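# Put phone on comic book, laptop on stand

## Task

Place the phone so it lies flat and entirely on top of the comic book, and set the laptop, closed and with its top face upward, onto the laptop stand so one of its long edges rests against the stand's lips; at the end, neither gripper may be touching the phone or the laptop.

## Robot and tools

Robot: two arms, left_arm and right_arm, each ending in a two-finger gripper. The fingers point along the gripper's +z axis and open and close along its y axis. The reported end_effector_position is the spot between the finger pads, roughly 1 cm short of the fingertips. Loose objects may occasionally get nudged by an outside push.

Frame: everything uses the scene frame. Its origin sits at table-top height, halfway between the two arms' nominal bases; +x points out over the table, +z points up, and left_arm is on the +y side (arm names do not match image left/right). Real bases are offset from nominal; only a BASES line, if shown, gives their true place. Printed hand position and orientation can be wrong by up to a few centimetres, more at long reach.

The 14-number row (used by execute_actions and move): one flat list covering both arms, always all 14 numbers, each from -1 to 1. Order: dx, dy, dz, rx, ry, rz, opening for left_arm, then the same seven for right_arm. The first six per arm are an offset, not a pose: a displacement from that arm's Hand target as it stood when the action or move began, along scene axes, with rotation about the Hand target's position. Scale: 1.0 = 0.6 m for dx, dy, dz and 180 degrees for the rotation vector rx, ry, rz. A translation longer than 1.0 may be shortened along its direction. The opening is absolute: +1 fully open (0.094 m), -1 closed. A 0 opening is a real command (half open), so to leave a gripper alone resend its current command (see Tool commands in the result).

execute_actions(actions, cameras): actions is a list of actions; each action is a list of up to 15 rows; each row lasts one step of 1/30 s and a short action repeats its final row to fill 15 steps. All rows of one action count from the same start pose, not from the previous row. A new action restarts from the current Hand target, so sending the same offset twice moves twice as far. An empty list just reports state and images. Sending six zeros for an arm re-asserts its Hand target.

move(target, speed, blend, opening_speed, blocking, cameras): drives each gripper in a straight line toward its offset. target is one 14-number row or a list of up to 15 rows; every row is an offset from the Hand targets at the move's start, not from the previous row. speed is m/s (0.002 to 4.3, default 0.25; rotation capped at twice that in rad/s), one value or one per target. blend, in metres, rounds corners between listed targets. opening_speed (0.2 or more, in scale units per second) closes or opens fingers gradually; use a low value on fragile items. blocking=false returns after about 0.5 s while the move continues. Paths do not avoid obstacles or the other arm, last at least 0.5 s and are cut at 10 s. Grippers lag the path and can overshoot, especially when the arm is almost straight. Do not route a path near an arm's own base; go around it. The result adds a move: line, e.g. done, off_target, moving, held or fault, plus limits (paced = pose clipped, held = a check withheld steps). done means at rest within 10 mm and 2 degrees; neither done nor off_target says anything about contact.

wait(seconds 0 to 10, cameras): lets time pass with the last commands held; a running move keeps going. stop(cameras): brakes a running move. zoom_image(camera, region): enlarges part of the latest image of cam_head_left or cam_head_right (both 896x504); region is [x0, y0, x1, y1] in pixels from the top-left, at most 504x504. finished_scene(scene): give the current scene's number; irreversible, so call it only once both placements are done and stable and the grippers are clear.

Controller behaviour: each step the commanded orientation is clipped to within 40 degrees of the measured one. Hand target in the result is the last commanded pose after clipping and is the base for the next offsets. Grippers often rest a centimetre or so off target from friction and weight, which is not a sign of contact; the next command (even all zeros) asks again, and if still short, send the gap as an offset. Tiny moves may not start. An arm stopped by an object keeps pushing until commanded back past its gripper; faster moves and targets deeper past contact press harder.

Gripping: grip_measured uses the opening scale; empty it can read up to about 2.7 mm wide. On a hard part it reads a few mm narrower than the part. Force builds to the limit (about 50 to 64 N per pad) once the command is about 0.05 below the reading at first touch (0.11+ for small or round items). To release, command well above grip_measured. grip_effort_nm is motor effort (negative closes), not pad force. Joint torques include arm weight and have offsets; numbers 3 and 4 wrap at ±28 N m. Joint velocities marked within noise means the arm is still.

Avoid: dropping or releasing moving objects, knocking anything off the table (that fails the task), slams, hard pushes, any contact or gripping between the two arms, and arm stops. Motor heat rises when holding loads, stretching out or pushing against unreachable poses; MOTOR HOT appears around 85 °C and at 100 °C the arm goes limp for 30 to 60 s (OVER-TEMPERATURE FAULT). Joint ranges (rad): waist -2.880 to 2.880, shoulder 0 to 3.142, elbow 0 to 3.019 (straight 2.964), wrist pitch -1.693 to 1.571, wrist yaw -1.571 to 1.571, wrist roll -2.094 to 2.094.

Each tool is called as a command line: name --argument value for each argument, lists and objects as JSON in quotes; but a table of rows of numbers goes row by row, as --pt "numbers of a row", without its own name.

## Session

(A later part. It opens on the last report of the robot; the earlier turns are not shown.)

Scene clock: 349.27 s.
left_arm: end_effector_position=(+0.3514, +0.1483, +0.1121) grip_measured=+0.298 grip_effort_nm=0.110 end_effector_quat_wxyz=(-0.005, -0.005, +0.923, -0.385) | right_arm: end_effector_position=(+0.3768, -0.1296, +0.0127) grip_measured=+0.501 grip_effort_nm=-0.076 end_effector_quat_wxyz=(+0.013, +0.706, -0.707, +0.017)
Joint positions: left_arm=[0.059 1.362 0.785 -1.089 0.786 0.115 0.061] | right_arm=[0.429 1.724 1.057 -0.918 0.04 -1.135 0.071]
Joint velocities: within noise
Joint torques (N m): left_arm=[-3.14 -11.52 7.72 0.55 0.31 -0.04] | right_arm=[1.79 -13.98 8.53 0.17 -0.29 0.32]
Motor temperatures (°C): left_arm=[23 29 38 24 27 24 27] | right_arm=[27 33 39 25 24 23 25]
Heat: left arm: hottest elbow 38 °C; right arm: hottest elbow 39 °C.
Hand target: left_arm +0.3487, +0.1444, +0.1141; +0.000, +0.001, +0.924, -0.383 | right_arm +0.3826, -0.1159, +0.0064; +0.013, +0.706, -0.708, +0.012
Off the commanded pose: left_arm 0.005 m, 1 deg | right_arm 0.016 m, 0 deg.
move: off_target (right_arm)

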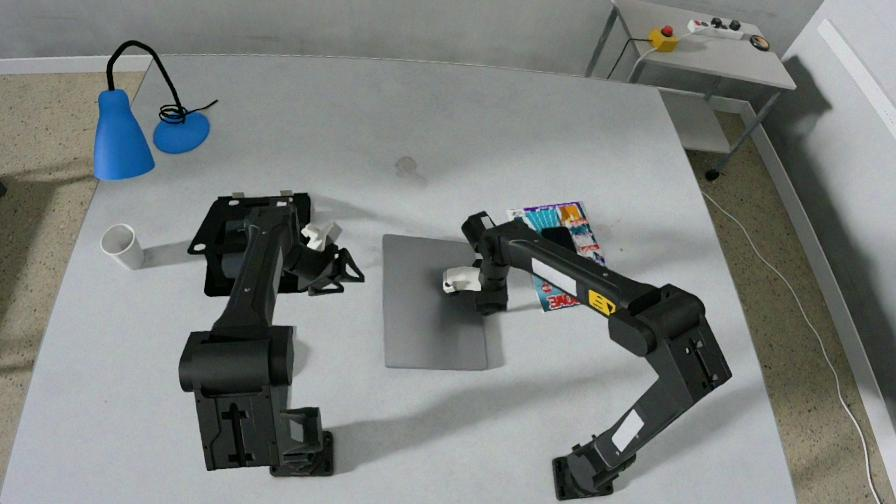

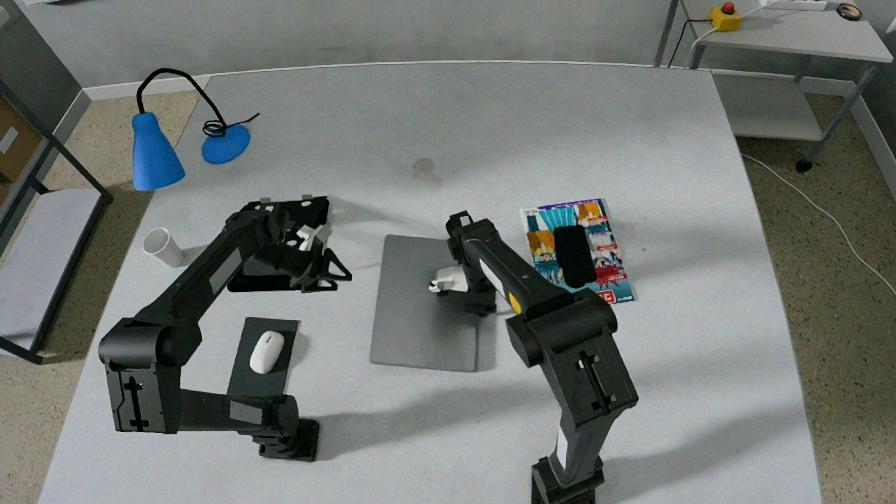

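move --pt "0.01 0 -0.1 0 0 0 0.3 0 0 0 0 0 0 0.5" --pt "0.01 -0.05 -0.12 0 0 0 0.3 0 0 0 0 0 0 0.5" --speed 0.08

zoom_image --camera "cam_head_left" --region '[300, 230, 420, 350]'

zoom_image --camera "cam_head_right" --region '[290, 230, 410, 350]'

Scene clock: 353.97 s.
left_arm: end_effector_position=(+0.3597, +0.1190, +0.0487) grip_measured=+0.298 grip_effort_nm=0.115 end_effector_quat_wxyz=(+0.009, +0.000, +0.924, -0.383) | right_arm: end_effector_position=(+0.3769, -0.1296, +0.0127) grip_measured=+0.501 grip_effort_nm=-0.071 end_effector_quat_wxyz=(+0.013, +0.706, -0.708, +0.017)
Joint positions: left_arm=[-0.034 1.477 0.692 -0.759 0.785 -0.016 0.061] | right_arm=[0.429 1.724 1.057 -0.918 0.041 -1.135 0.071]
Joint velocities: within noise
Joint torques (N m): left_arm=[-2.84 -9.82 6.9 0.96 0.43 -0.01] | right_arm=[1.73 -13.86 8.53 0.14 -0.29 0.33]
Motor temperatures (°C): left_arm=[23 29 37 24 27 24 27] | right_arm=[27 33 39 25 24 23 25]
Heat: left arm: hottest elbow 37 °C; right arm: hottest elbow 39 °C.
Hand target: left_arm +0.3548, +0.1144, +0.0421; +0.000, +0.000, +0.924, -0.383 | right_arm +0.3826, -0.1160, +0.0064; +0.013, +0.706, -0.708, +0.013
Off the commanded pose: left_arm 0.009 m, 1 deg | right_arm 0.016 m, 1 deg.
move: off_target (right_arm)

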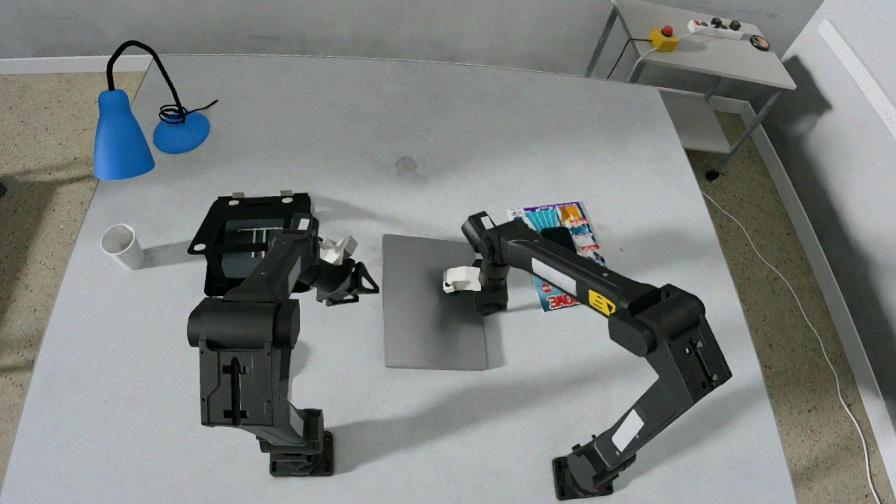

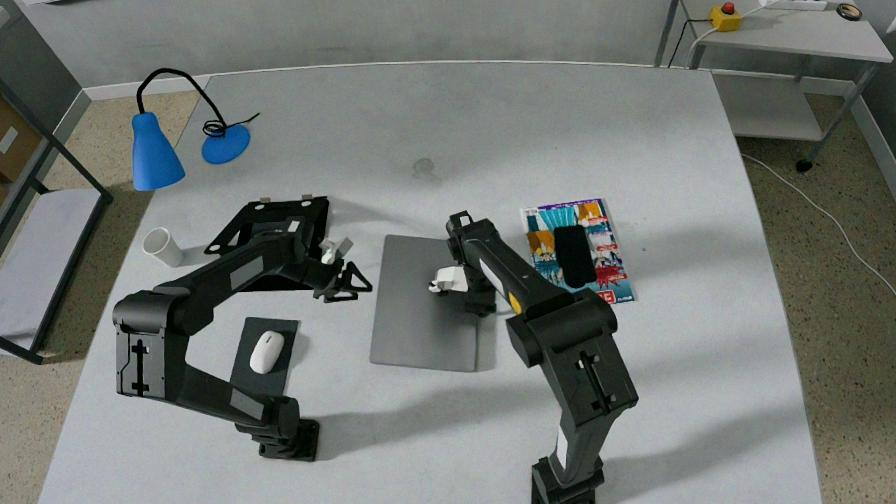

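Scaled by 4.200.

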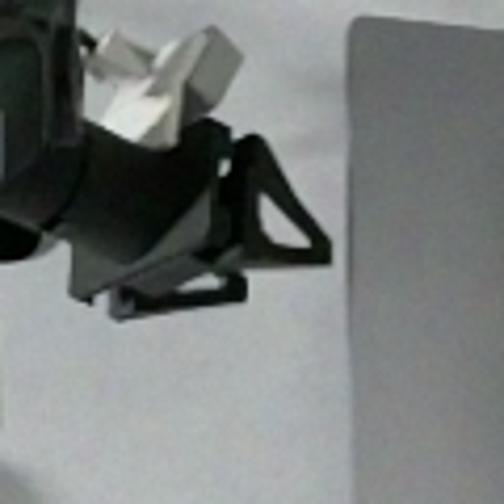

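Scaled by 4.200.

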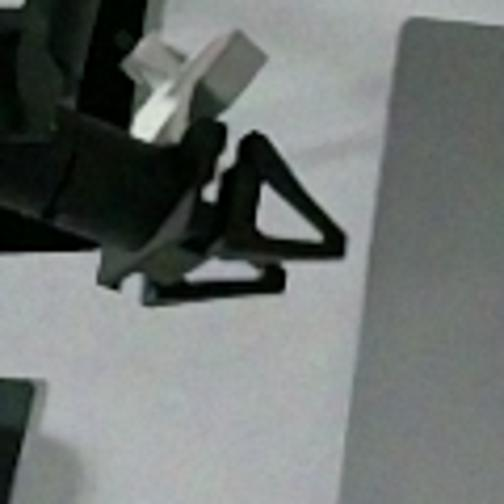

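move --target '[0.0,-0.083,-0.012,0,0,0,0.3, 0,0,0,0,0,0,0.5]' --speed 0.08

zoom_image --camera "cam_head_left" --region '[320, 230, 440, 350]'

zoom_image --camera "cam_head_right" --region '[310, 230, 430, 350]'

Scene clock: 359.10 s.
left_arm: end_effector_position=(+0.3597, +0.0685, +0.0413) grip_measured=+0.298 grip_effort_nm=0.110 end_effector_quat_wxyz=(+0.007, +0.000, +0.923, -0.384) | right_arm: end_effector_position=(+0.3769, -0.1296, +0.0127) grip_measured=+0.501 grip_effort_nm=-0.076 end_effector_quat_wxyz=(+0.013, +0.706, -0.708, +0.017)
Joint positions: left_arm=[-0.186 1.484 0.667 -0.58 0.774 -0.229 0.061] | right_arm=[0.429 1.724 1.057 -0.918 0.041 -1.135 0.071]
Joint velocities: within noise
Joint torques (N m): left_arm=[-3.14 -10.75 6.78 1.17 0.29 -0.09] | right_arm=[1.73 -13.8 8.51 0.16 -0.29 0.32]
Motor temperatures (°C): left_arm=[23 28 36 24 27 24 27] | right_arm=[27 33 39 25 24 23 25]
Heat: left arm: hottest elbow 36 °C; right arm: hottest elbow 39 °C.
Hand target: left_arm +0.3548, +0.0647, +0.0349; +0.000, +0.001, +0.924, -0.383 | right_arm +0.3826, -0.1160, +0.0064; +0.013, +0.706, -0.708, +0.013
Off the commanded pose: left_arm 0.009 m, 1 deg | right_arm 0.016 m, 0 deg.
move: off_target (right_arm)

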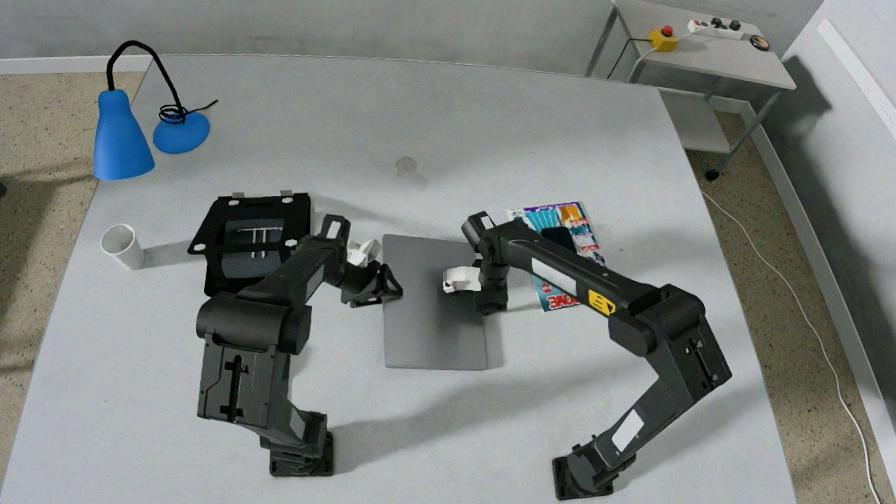

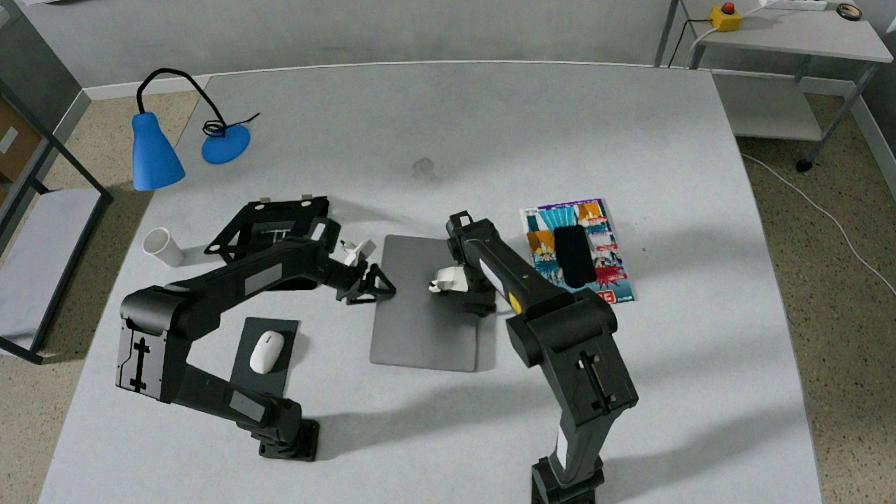

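Scaled by 4.200.

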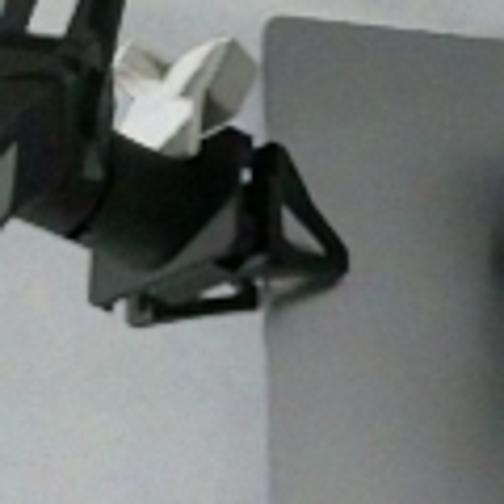

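Scaled by 4.200.

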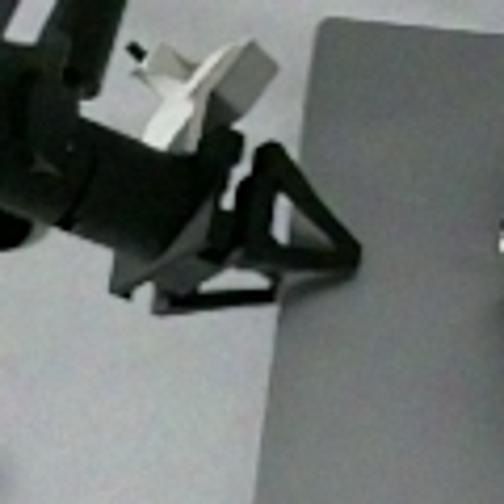

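move --pt "0.0 0.0 -0.035 0 0 0 0.3 0 0 0 0 0 0 0.5" --speed 0.05

zoom_image --camera "cam_head_left" --region '[340, 250, 420, 330]'

zoom_image --camera "cam_head_right" --region '[340, 250, 420, 330]'

Scene clock: 363.07 s.
left_arm: end_effector_position=(+0.3622, +0.0665, +0.0319) grip_measured=+0.298 grip_effort_nm=0.105 end_effector_quat_wxyz=(+0.015, +0.004, +0.920, -0.392) | right_arm: end_effector_position=(+0.3769, -0.1296, +0.0127) grip_measured=+0.501 grip_effort_nm=-0.076 end_effector_quat_wxyz=(+0.013, +0.706, -0.708, +0.017)
Joint positions: left_arm=[-0.186 1.512 0.654 -0.518 0.787 -0.23 0.061] | right_arm=[0.429 1.724 1.057 -0.918 0.041 -1.135 0.071]
Joint velocities: within noise
Joint torques (N m): left_arm=[-2.78 -8.12 5.94 1.51 -0.19 0] | right_arm=[1.73 -13.86 8.53 0.17 -0.3 0.32]
Motor temperatures (°C): left_arm=[23 28 36 24 27 24 27] | right_arm=[27 33 39 25 24 23 25]
Heat: left arm: hottest elbow 36 °C; right arm: hottest elbow 39 °C.
Hand target: left_arm +0.3548, +0.0647, +0.0139; +0.000, +0.000, +0.924, -0.383 | right_arm +0.3826, -0.1159, +0.0064; +0.013, +0.706, -0.708, +0.012
Off the commanded pose: left_arm 0.020 m, 2 deg | right_arm 0.016 m, 0 deg.
move: off_target (left_arm, right_arm)

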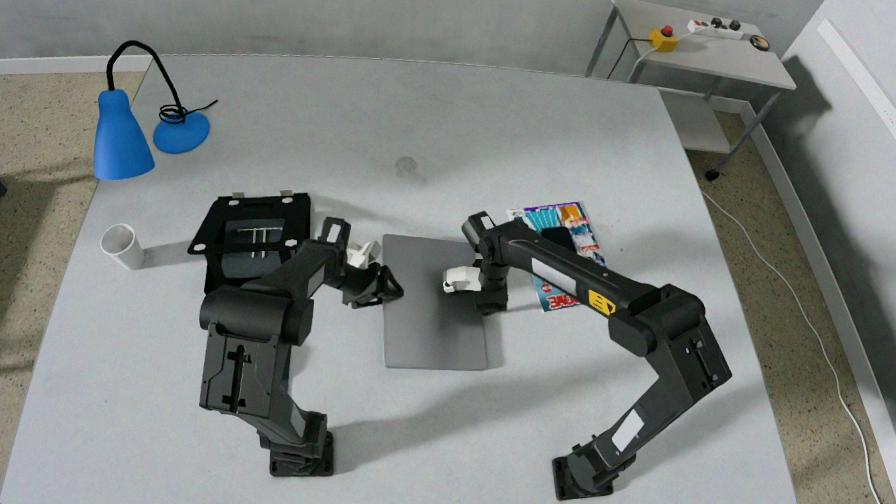

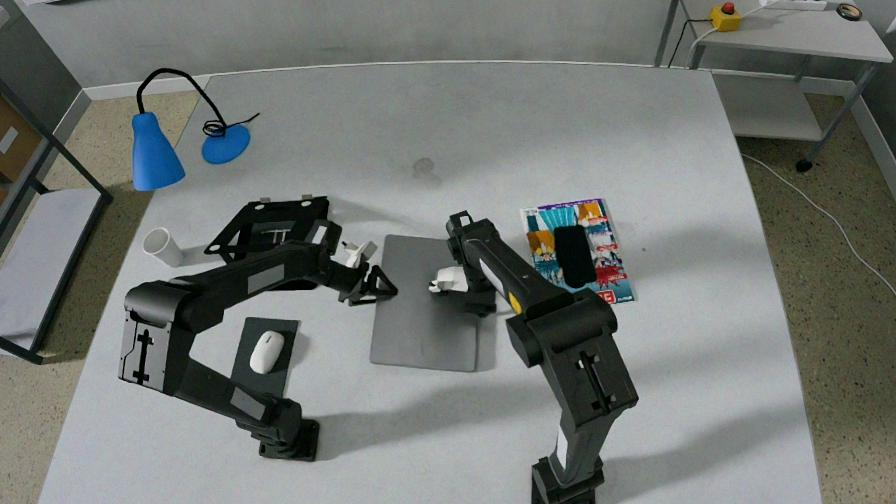

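Scaled by 6.300.

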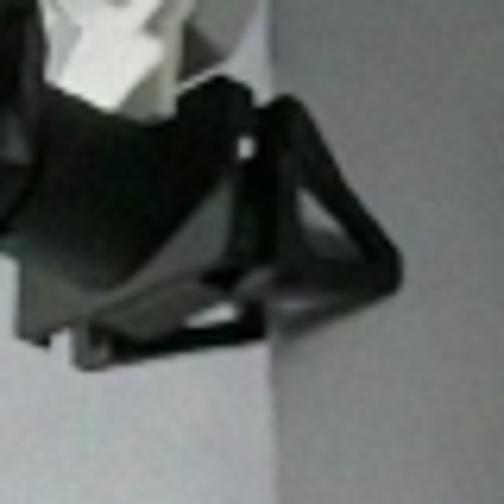

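Scaled by 6.300.

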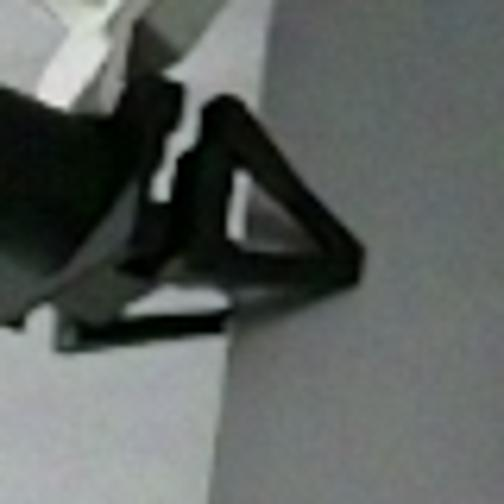

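move --pt "0.0 -0.04 0.01 0 0 0 0.3 0 0 0 0 0 0 0.5" --speed 0.05

zoom_image --camera "cam_head_left" --region '[340, 250, 420, 330]'

zoom_image --camera "cam_head_right" --region '[340, 250, 420, 330]'

Scene clock: 367.40 s.
left_arm: end_effector_position=(+0.3620, +0.0453, +0.0306) grip_measured=+0.298 grip_effort_nm=0.105 end_effector_quat_wxyz=(+0.012, +0.000, +0.922, -0.387) | right_arm: end_effector_position=(+0.3769, -0.1297, +0.0127) grip_measured=+0.501 grip_effort_nm=-0.081 end_effector_quat_wxyz=(+0.013, +0.706, -0.708, +0.017)
Joint positions: left_arm=[-0.252 1.515 0.654 -0.458 0.763 -0.325 0.061] | right_arm=[0.429 1.724 1.057 -0.918 0.041 -1.134 0.071]
Joint velocities: within noise
Joint torques (N m): left_arm=[-2.78 -9.29 6.48 1.03 0.19 -0.02] | right_arm=[1.79 -13.8 8.54 0.13 -0.3 0.32]
Motor temperatures (°C): left_arm=[23 28 35 24 27 24 27] | right_arm=[27 33 39 25 24 23 25]
Heat: left arm: hottest elbow 35 °C; right arm: hottest elbow 39 °C.
Hand target: left_arm +0.3547, +0.0406, +0.0200; +0.000, +0.001, +0.924, -0.383 | right_arm +0.3826, -0.1160, +0.0064; +0.013, +0.706, -0.708, +0.013
Off the commanded pose: left_arm 0.014 m, 1 deg | right_arm 0.016 m, 1 deg.
move: off_target (left_arm, right_arm)

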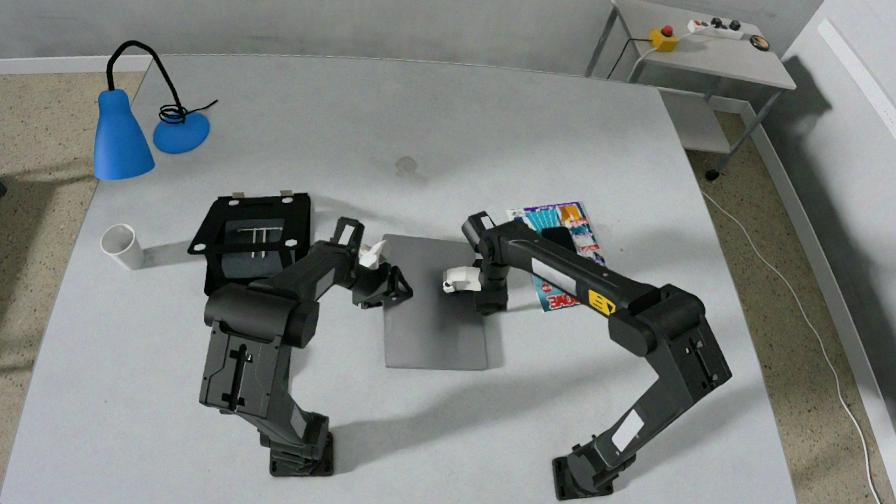

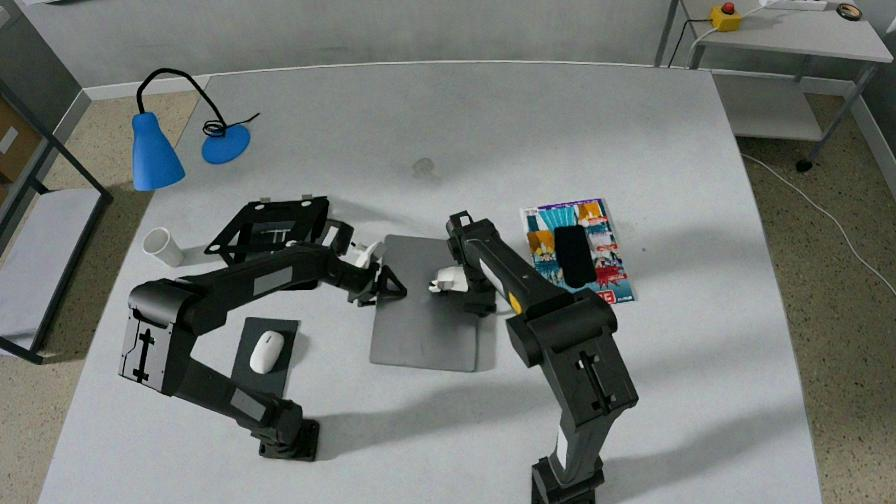

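Scaled by 6.300.

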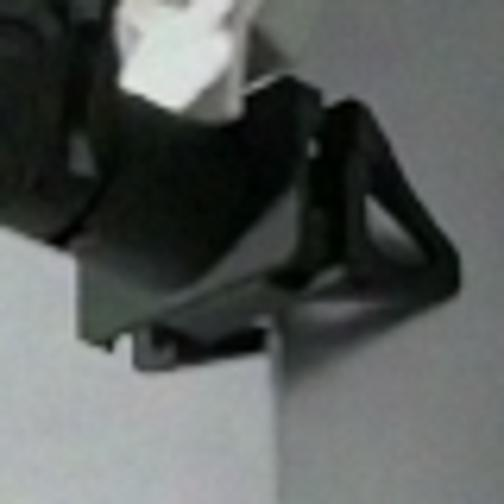

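Scaled by 6.300.

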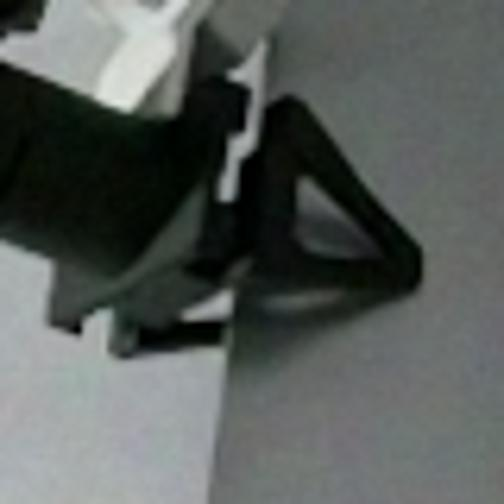

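move --pt "0.0 -0.04 0.005 0 0 0 0.3 0 0 0 0 0 0 0.5" --speed 0.05

zoom_image --camera "cam_head_left" --region '[340, 220, 500, 380]'

zoom_image --camera "cam_head_right" --region '[340, 220, 500, 380]'

Scene clock: 371.43 s.
left_arm: end_effector_position=(+0.3592, +0.0240, +0.0307) grip_measured=+0.298 grip_effort_nm=0.105 end_effector_quat_wxyz=(+0.008, -0.004, +0.923, -0.385) | right_arm: end_effector_position=(+0.3769, -0.1297, +0.0127) grip_measured=+0.501 grip_effort_nm=-0.071 end_effector_quat_wxyz=(+0.013, +0.706, -0.708, +0.017)
Joint positions: left_arm=[-0.316 1.516 0.654 -0.407 0.743 -0.414 0.061] | right_arm=[0.429 1.724 1.057 -0.918 0.041 -1.133 0.071]
Joint velocities: within noise
Joint torques (N m): left_arm=[-3.84 -9.64 7.1 1.62 0.24 -0.05] | right_arm=[1.67 -13.8 8.54 0.13 -0.3 0.32]
Motor temperatures (°C): left_arm=[23 28 35 24 27 24 27] | right_arm=[27 33 39 25 24 23 25]
Heat: left arm: hottest elbow 35 °C; right arm: hottest elbow 39 °C.
Hand target: left_arm +0.3547, +0.0166, +0.0229; +0.000, +0.001, +0.924, -0.383 | right_arm +0.3826, -0.1160, +0.0064; +0.013, +0.706, -0.708, +0.013
Off the commanded pose: left_arm 0.012 m, 1 deg | right_arm 0.016 m, 1 deg.
move: off_target (left_arm, right_arm)

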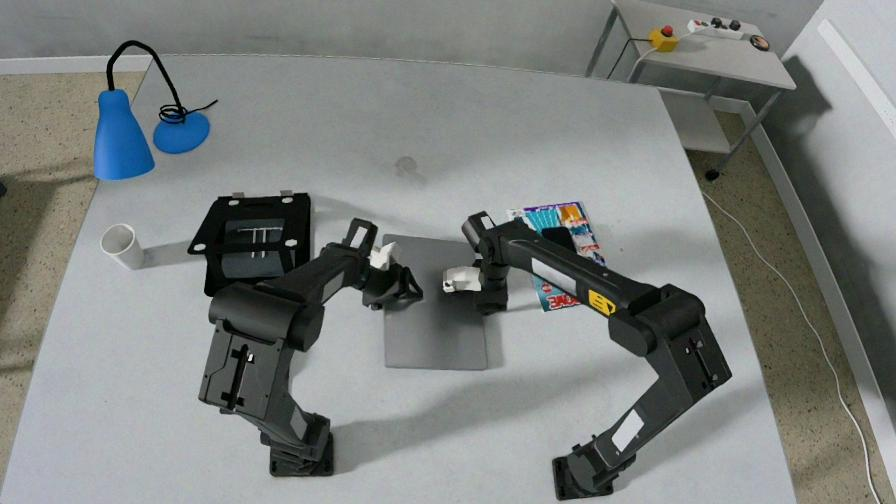

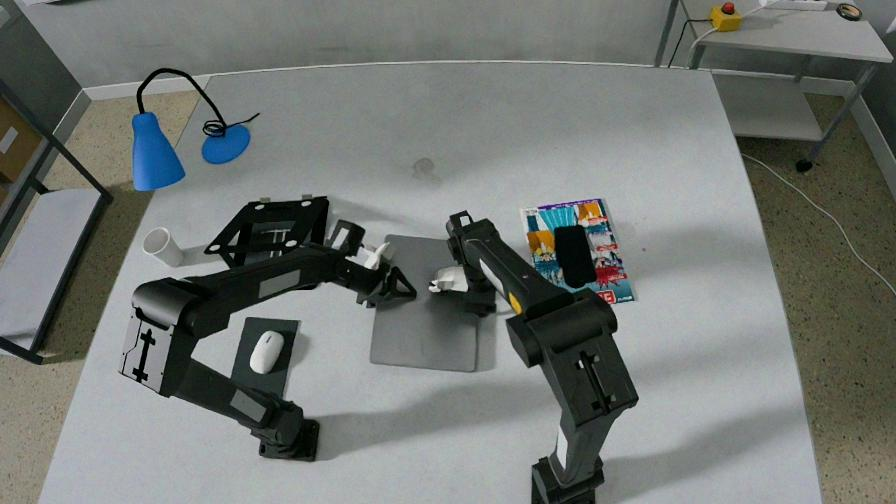

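Scaled by 3.150.

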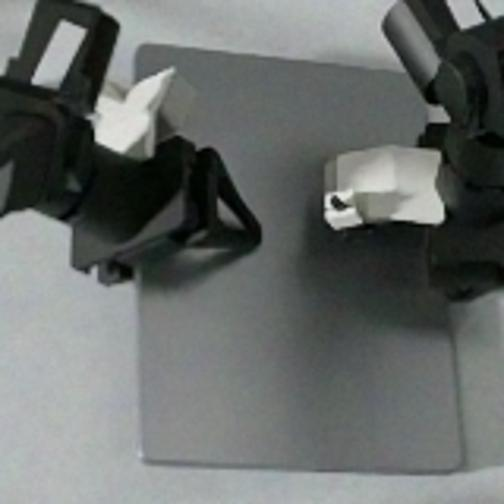

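Scaled by 3.150.

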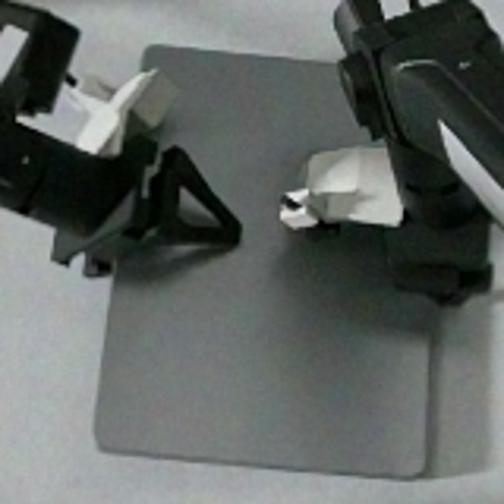

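move --pt "0.0 -0.0 0.0 0 0 0 0.3 0 -0.08 0.01 0 0 0 0.5" --pt "0.0 -0.0 0.0 0 0 0 0.3 -0.05 -0.35 0.2 0 0 0 0.5" --speed '[0.08,0.3]'

zoom_image --camera "cam_head_left" --region '[340, 220, 500, 380]'

zoom_image --camera "cam_head_right" --region '[340, 220, 500, 380]'

Scene clock: 378.93 s.
left_arm: end_effector_position=(+0.3592, +0.0240, +0.0307) grip_measured=+0.298 grip_effort_nm=0.105 end_effector_quat_wxyz=(+0.008, -0.004, +0.923, -0.385) | right_arm: end_effector_position=(+0.3452, -0.3229, +0.1154) grip_measured=+0.501 grip_effort_nm=-0.071 end_effector_quat_wxyz=(+0.021, +0.707, -0.707, +0.006)
Joint positions: left_arm=[-0.316 1.516 0.654 -0.407 0.743 -0.415 0.061] | right_arm=[-0.022 1.414 0.999 -1.177 0.039 -1.586 0.071]
Joint velocities: within noise
Joint torques (N m): left_arm=[-3.55 -9.58 7.23 1.68 0.23 -0.01] | right_arm=[-0.15 -13.45 9.42 -0.29 -0.08 0.1]
Motor temperatures (°C): left_arm=[23 28 34 24 27 24 27] | right_arm=[27 33 39 25 24 23 25]
Heat: left arm: hottest elbow 34 °C; right arm: hottest elbow 39 °C.
Hand target: left_arm +0.3547, +0.0166, +0.0229; +0.000, +0.001, +0.924, -0.383 | right_arm +0.3527, -0.3260, +0.1264; +0.013, +0.706, -0.708, +0.013
Off the commanded pose: left_arm 0.012 m, 1 deg | right_arm 0.014 m, 1 deg.
move: off_target (left_arm, right_arm)

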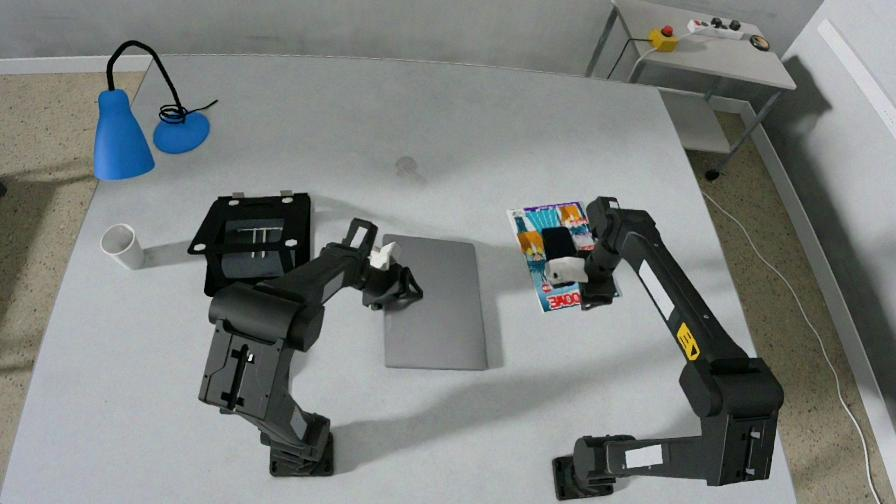

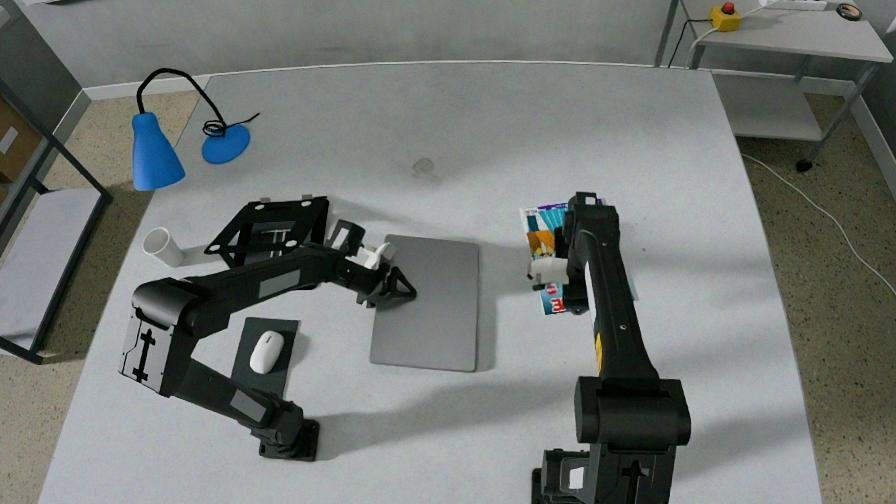

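Scaled by 3.150.

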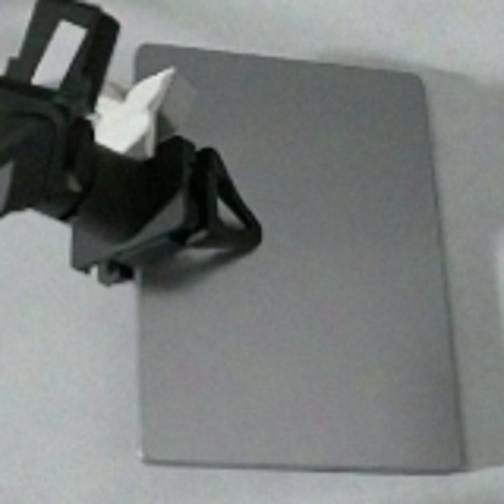

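Scaled by 3.150.

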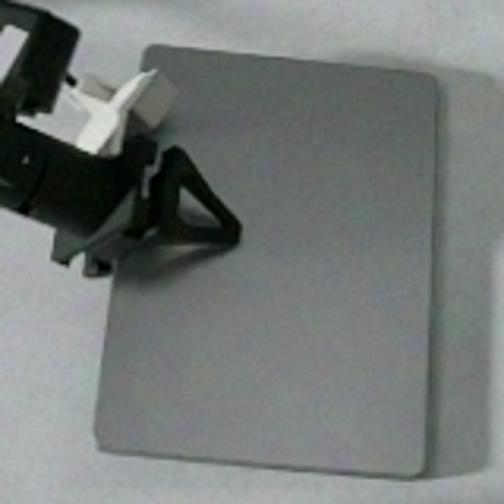

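move --pt "0.0 0.03 0.03 -0.07 0 0 0.3 0 0 0 0 0 0 0.5" --pt "0.0 0.047 0.053 -0.139 0 0 0.3 0 0 0 0 0 0 0.5" --speed '[0.06,0.06]'

zoom_image --camera "cam_head_left" --region '[340, 220, 500, 380]'

zoom_image --camera "cam_head_right" --region '[340, 220, 500, 380]'

Scene clock: 389.70 s.
left_arm: end_effector_position=(+0.3542, +0.0400, +0.0585) grip_measured=+0.299 grip_effort_nm=0.095 end_effector_quat_wxyz=(-0.005, +0.003, +0.820, -0.572) | right_arm: end_effector_position=(+0.3452, -0.3228, +0.1154) grip_measured=+0.501 grip_effort_nm=-0.076 end_effector_quat_wxyz=(+0.021, +0.707, -0.707, +0.006)
Joint positions: left_arm=[-0.154 1.589 0.6 -0.286 1.201 -0.32 0.061] | right_arm=[-0.022 1.414 0.999 -1.177 0.038 -1.587 0.071]
Joint velocities: within noise
Joint torques (N m): left_arm=[-0.62 -11.11 5.5 1.33 0.7 0.11] | right_arm=[-0.15 -13.16 9.29 -0.29 -0.08 0.08]
Motor temperatures (°C): left_arm=[23 28 34 24 27 24 26] | right_arm=[27 33 38 25 24 23 25]
Heat: left arm: hottest elbow 34 °C; right arm: hottest elbow 38 °C.
Hand target: left_arm +0.3547, +0.0449, +0.0547; +0.000, +0.001, +0.819, -0.574 | right_arm +0.3527, -0.3260, +0.1264; +0.013, +0.706, -0.708, +0.013
Off the commanded pose: left_arm 0.006 m, 1 deg | right_arm 0.014 m, 1 deg.
move: off_target (right_arm)

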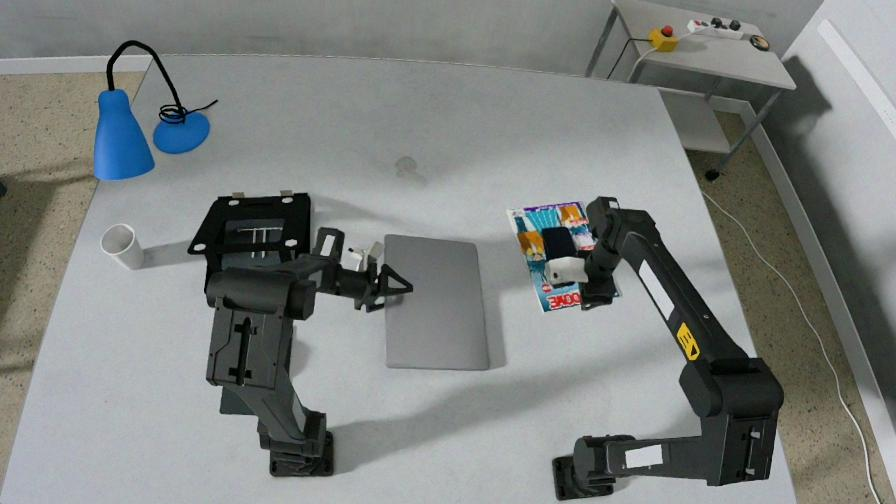

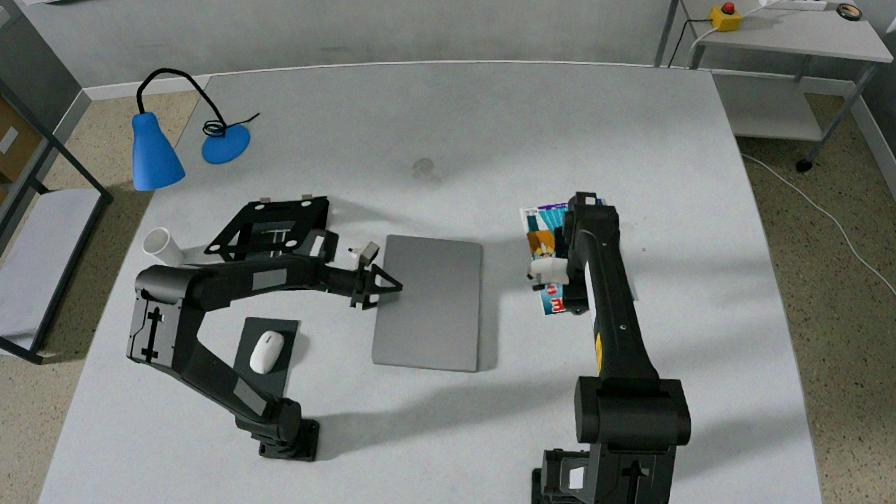

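Scaled by 3.150.

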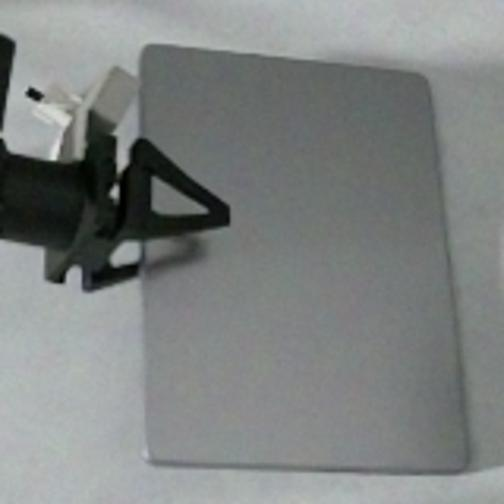

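Scaled by 3.150.

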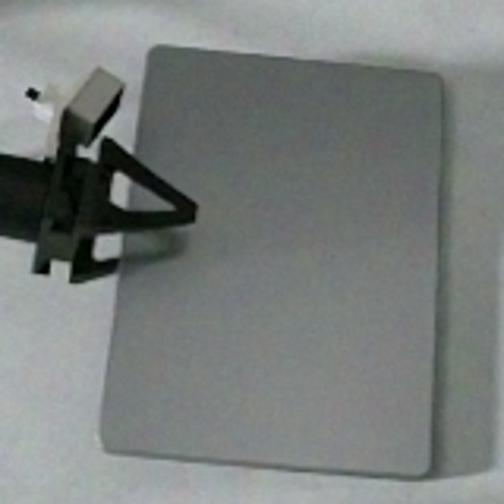

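move --pt "0.0 0.0 0.06 0.0 0 0 0.3 0 0 0 0 0 0 0.5" --speed '[0.04]'

zoom_image --camera "cam_head_left" --region '[340, 220, 500, 380]'

zoom_image --camera "cam_head_right" --region '[340, 220, 500, 380]'

Scene clock: 397.50 s.
left_arm: end_effector_position=(+0.3454, +0.0422, +0.0681) grip_measured=+0.299 grip_effort_nm=0.081 end_effector_quat_wxyz=(-0.020, -0.008, +0.826, -0.564) | right_arm: end_effector_position=(+0.3452, -0.3228, +0.1154) grip_measured=+0.501 grip_effort_nm=-0.071 end_effector_quat_wxyz=(+0.021, +0.707, -0.707, +0.006)
Joint positions: left_arm=[-0.153 1.541 0.6 -0.384 1.187 -0.31 0.061] | right_arm=[-0.022 1.414 0.999 -1.177 0.038 -1.587 0.071]
Joint velocities: within noise
Joint torques (N m): left_arm=[0.09 -15.09 8.13 0.36 1.28 -0.01] | right_arm=[-0.21 -13.16 9.29 -0.28 -0.08 0.09]
Motor temperatures (°C): left_arm=[23 28 33 24 28 24 26] | right_arm=[27 34 38 25 24 23 25]
Heat: left arm: hottest elbow 33 °C; right arm: hottest elbow 38 °C.
Hand target: left_arm +0.3547, +0.0448, +0.0907; +0.000, +0.001, +0.819, -0.574 | right_arm +0.3527, -0.3260, +0.1264; +0.013, +0.706, -0.708, +0.013
Off the commanded pose: left_arm 0.025 m, 3 deg | right_arm 0.014 m, 1 deg.
move: off_target (left_arm, right_arm)

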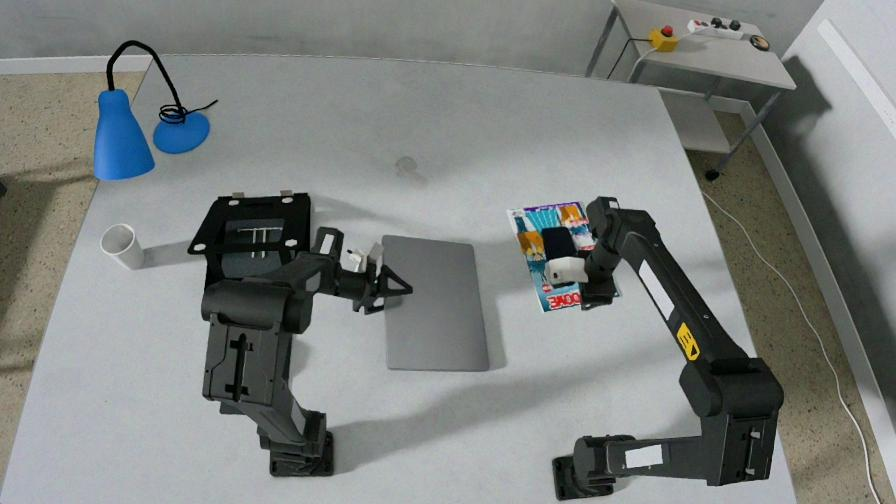

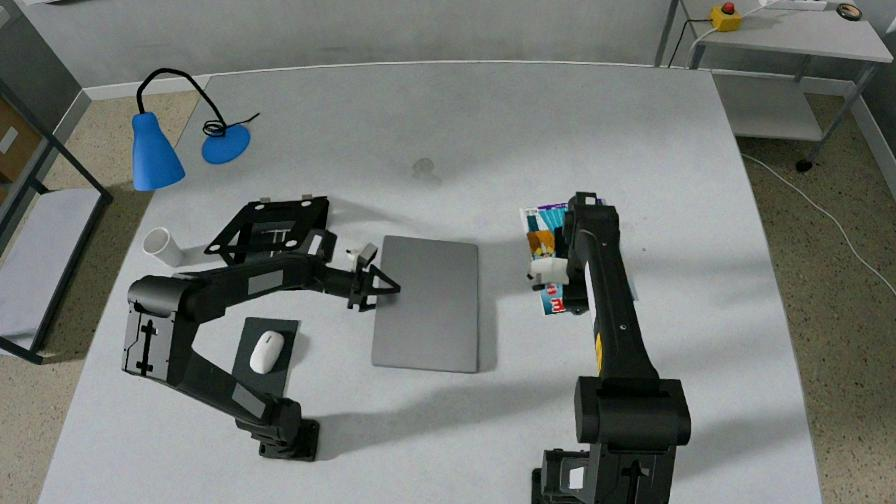

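Scaled by 3.150.

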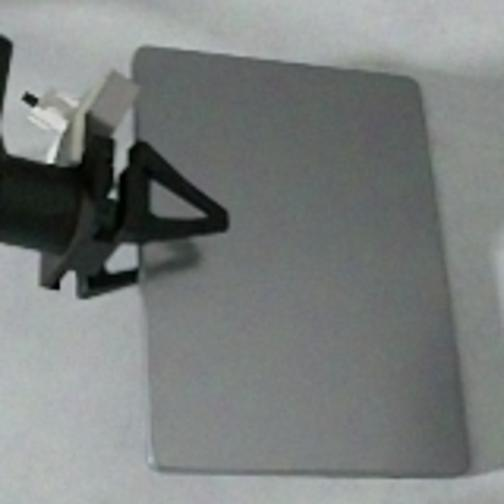

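Scaled by 3.150.

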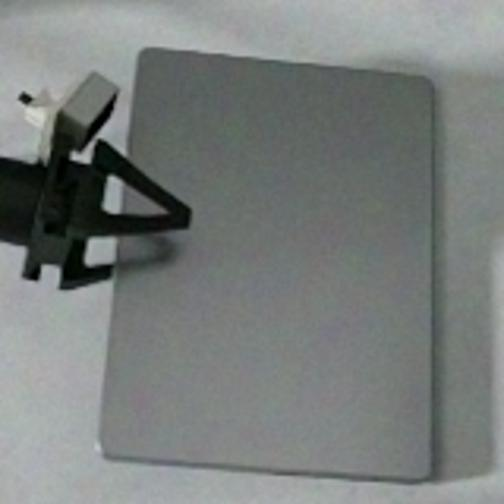

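move --pt "0.0 0.0 0.06 0.0 0 0 0.3 0 0 0 0 0 0 0.5" --speed '[0.04]'

zoom_image --camera "cam_head_left" --region '[340, 220, 500, 380]'

zoom_image --camera "cam_head_right" --region '[340, 220, 500, 380]'

Scene clock: 402.20 s.
left_arm: end_effector_position=(+0.3328, +0.0441, +0.0930) grip_measured=+0.299 grip_effort_nm=0.066 end_effector_quat_wxyz=(-0.034, -0.018, +0.827, -0.560) | right_arm: end_effector_position=(+0.3452, -0.3228, +0.1154) grip_measured=+0.501 grip_effort_nm=-0.076 end_effector_quat_wxyz=(+0.021, +0.707, -0.707, +0.006)
Joint positions: left_arm=[-0.153 1.446 0.6 -0.515 1.183 -0.309 0.061] | right_arm=[-0.022 1.414 0.999 -1.177 0.038 -1.587 0.071]
Joint velocities: within noise
Joint torques (N m): left_arm=[-0.44 -14.56 11.96 0.29 1.45 0.04] | right_arm=[-0.09 -13.16 9.28 -0.27 -0.08 0.08]
Motor temperatures (°C): left_arm=[23 28 34 24 28 24 26] | right_arm=[27 34 38 25 24 23 25]
Heat: left arm: hottest elbow 34 °C; right arm: hottest elbow 38 °C.
Hand target: left_arm +0.3547, +0.0448, +0.1267; +0.000, +0.000, +0.819, -0.574 | right_arm +0.3527, -0.3260, +0.1264; +0.013, +0.706, -0.708, +0.013
Off the commanded pose: left_arm 0.040 m, 5 deg | right_arm 0.014 m, 1 deg.
move: off_target (left_arm, right_arm)

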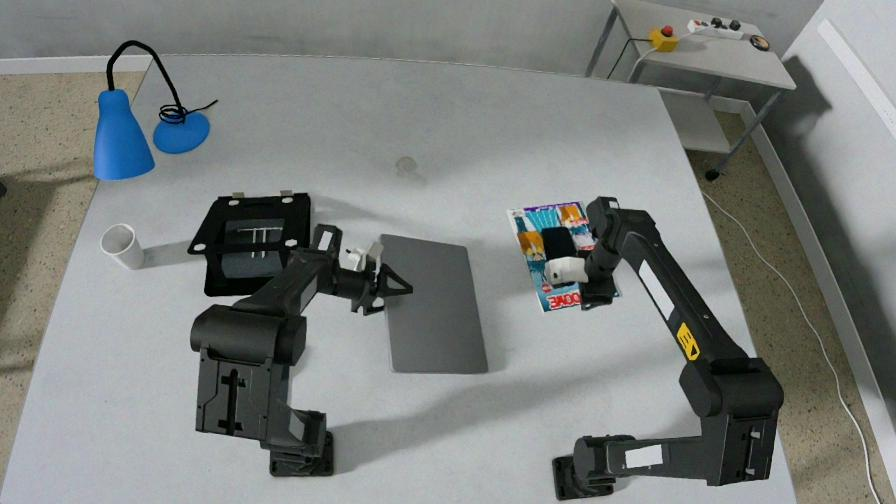

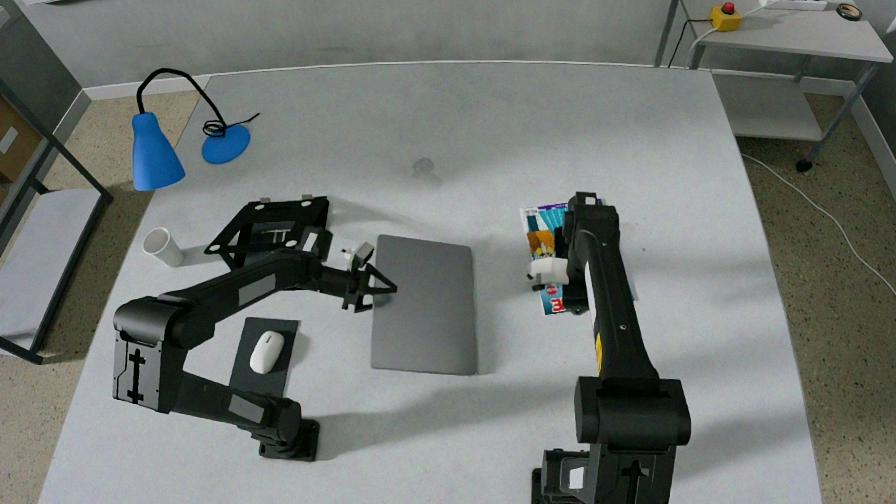

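Scaled by 3.150.

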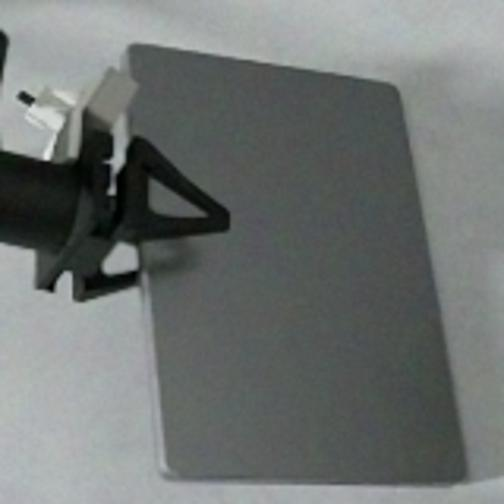

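Scaled by 3.150.

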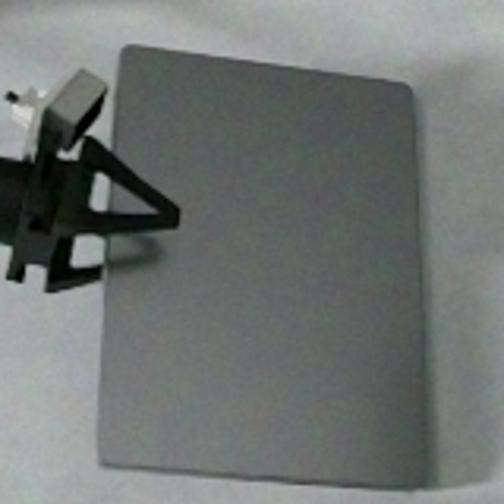

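move --pt "0.0 0.0 -0.11 0.0 0 0 0.3 0 0 0 0 0 0 0.5" --pt "-0.075 0.0 -0.12 0.0 0 0 0.3 0 0 0 0 0 0 0.5" --speed '[0.06]'

zoom_image --camera "cam_head_left" --region '[340, 220, 500, 380]'

zoom_image --camera "cam_head_right" --region '[340, 220, 500, 380]'

speed must be one number or one for each of the 2 targets, got a list of 1; nothing of the call was run

Scaled by 3.150.

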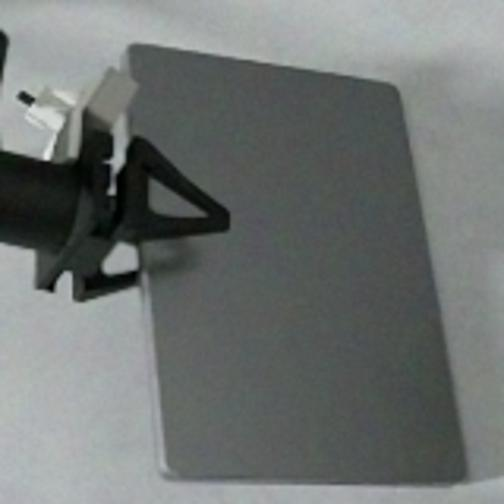

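Scaled by 3.150.

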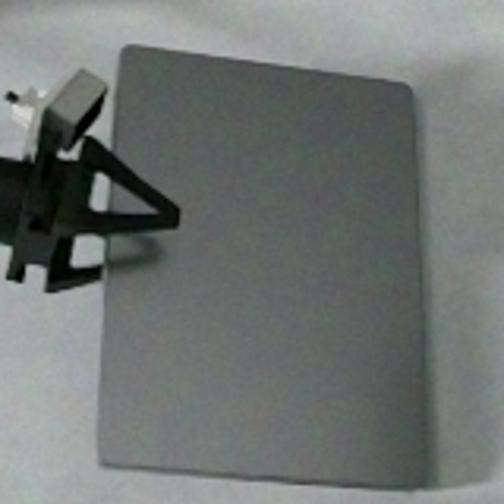

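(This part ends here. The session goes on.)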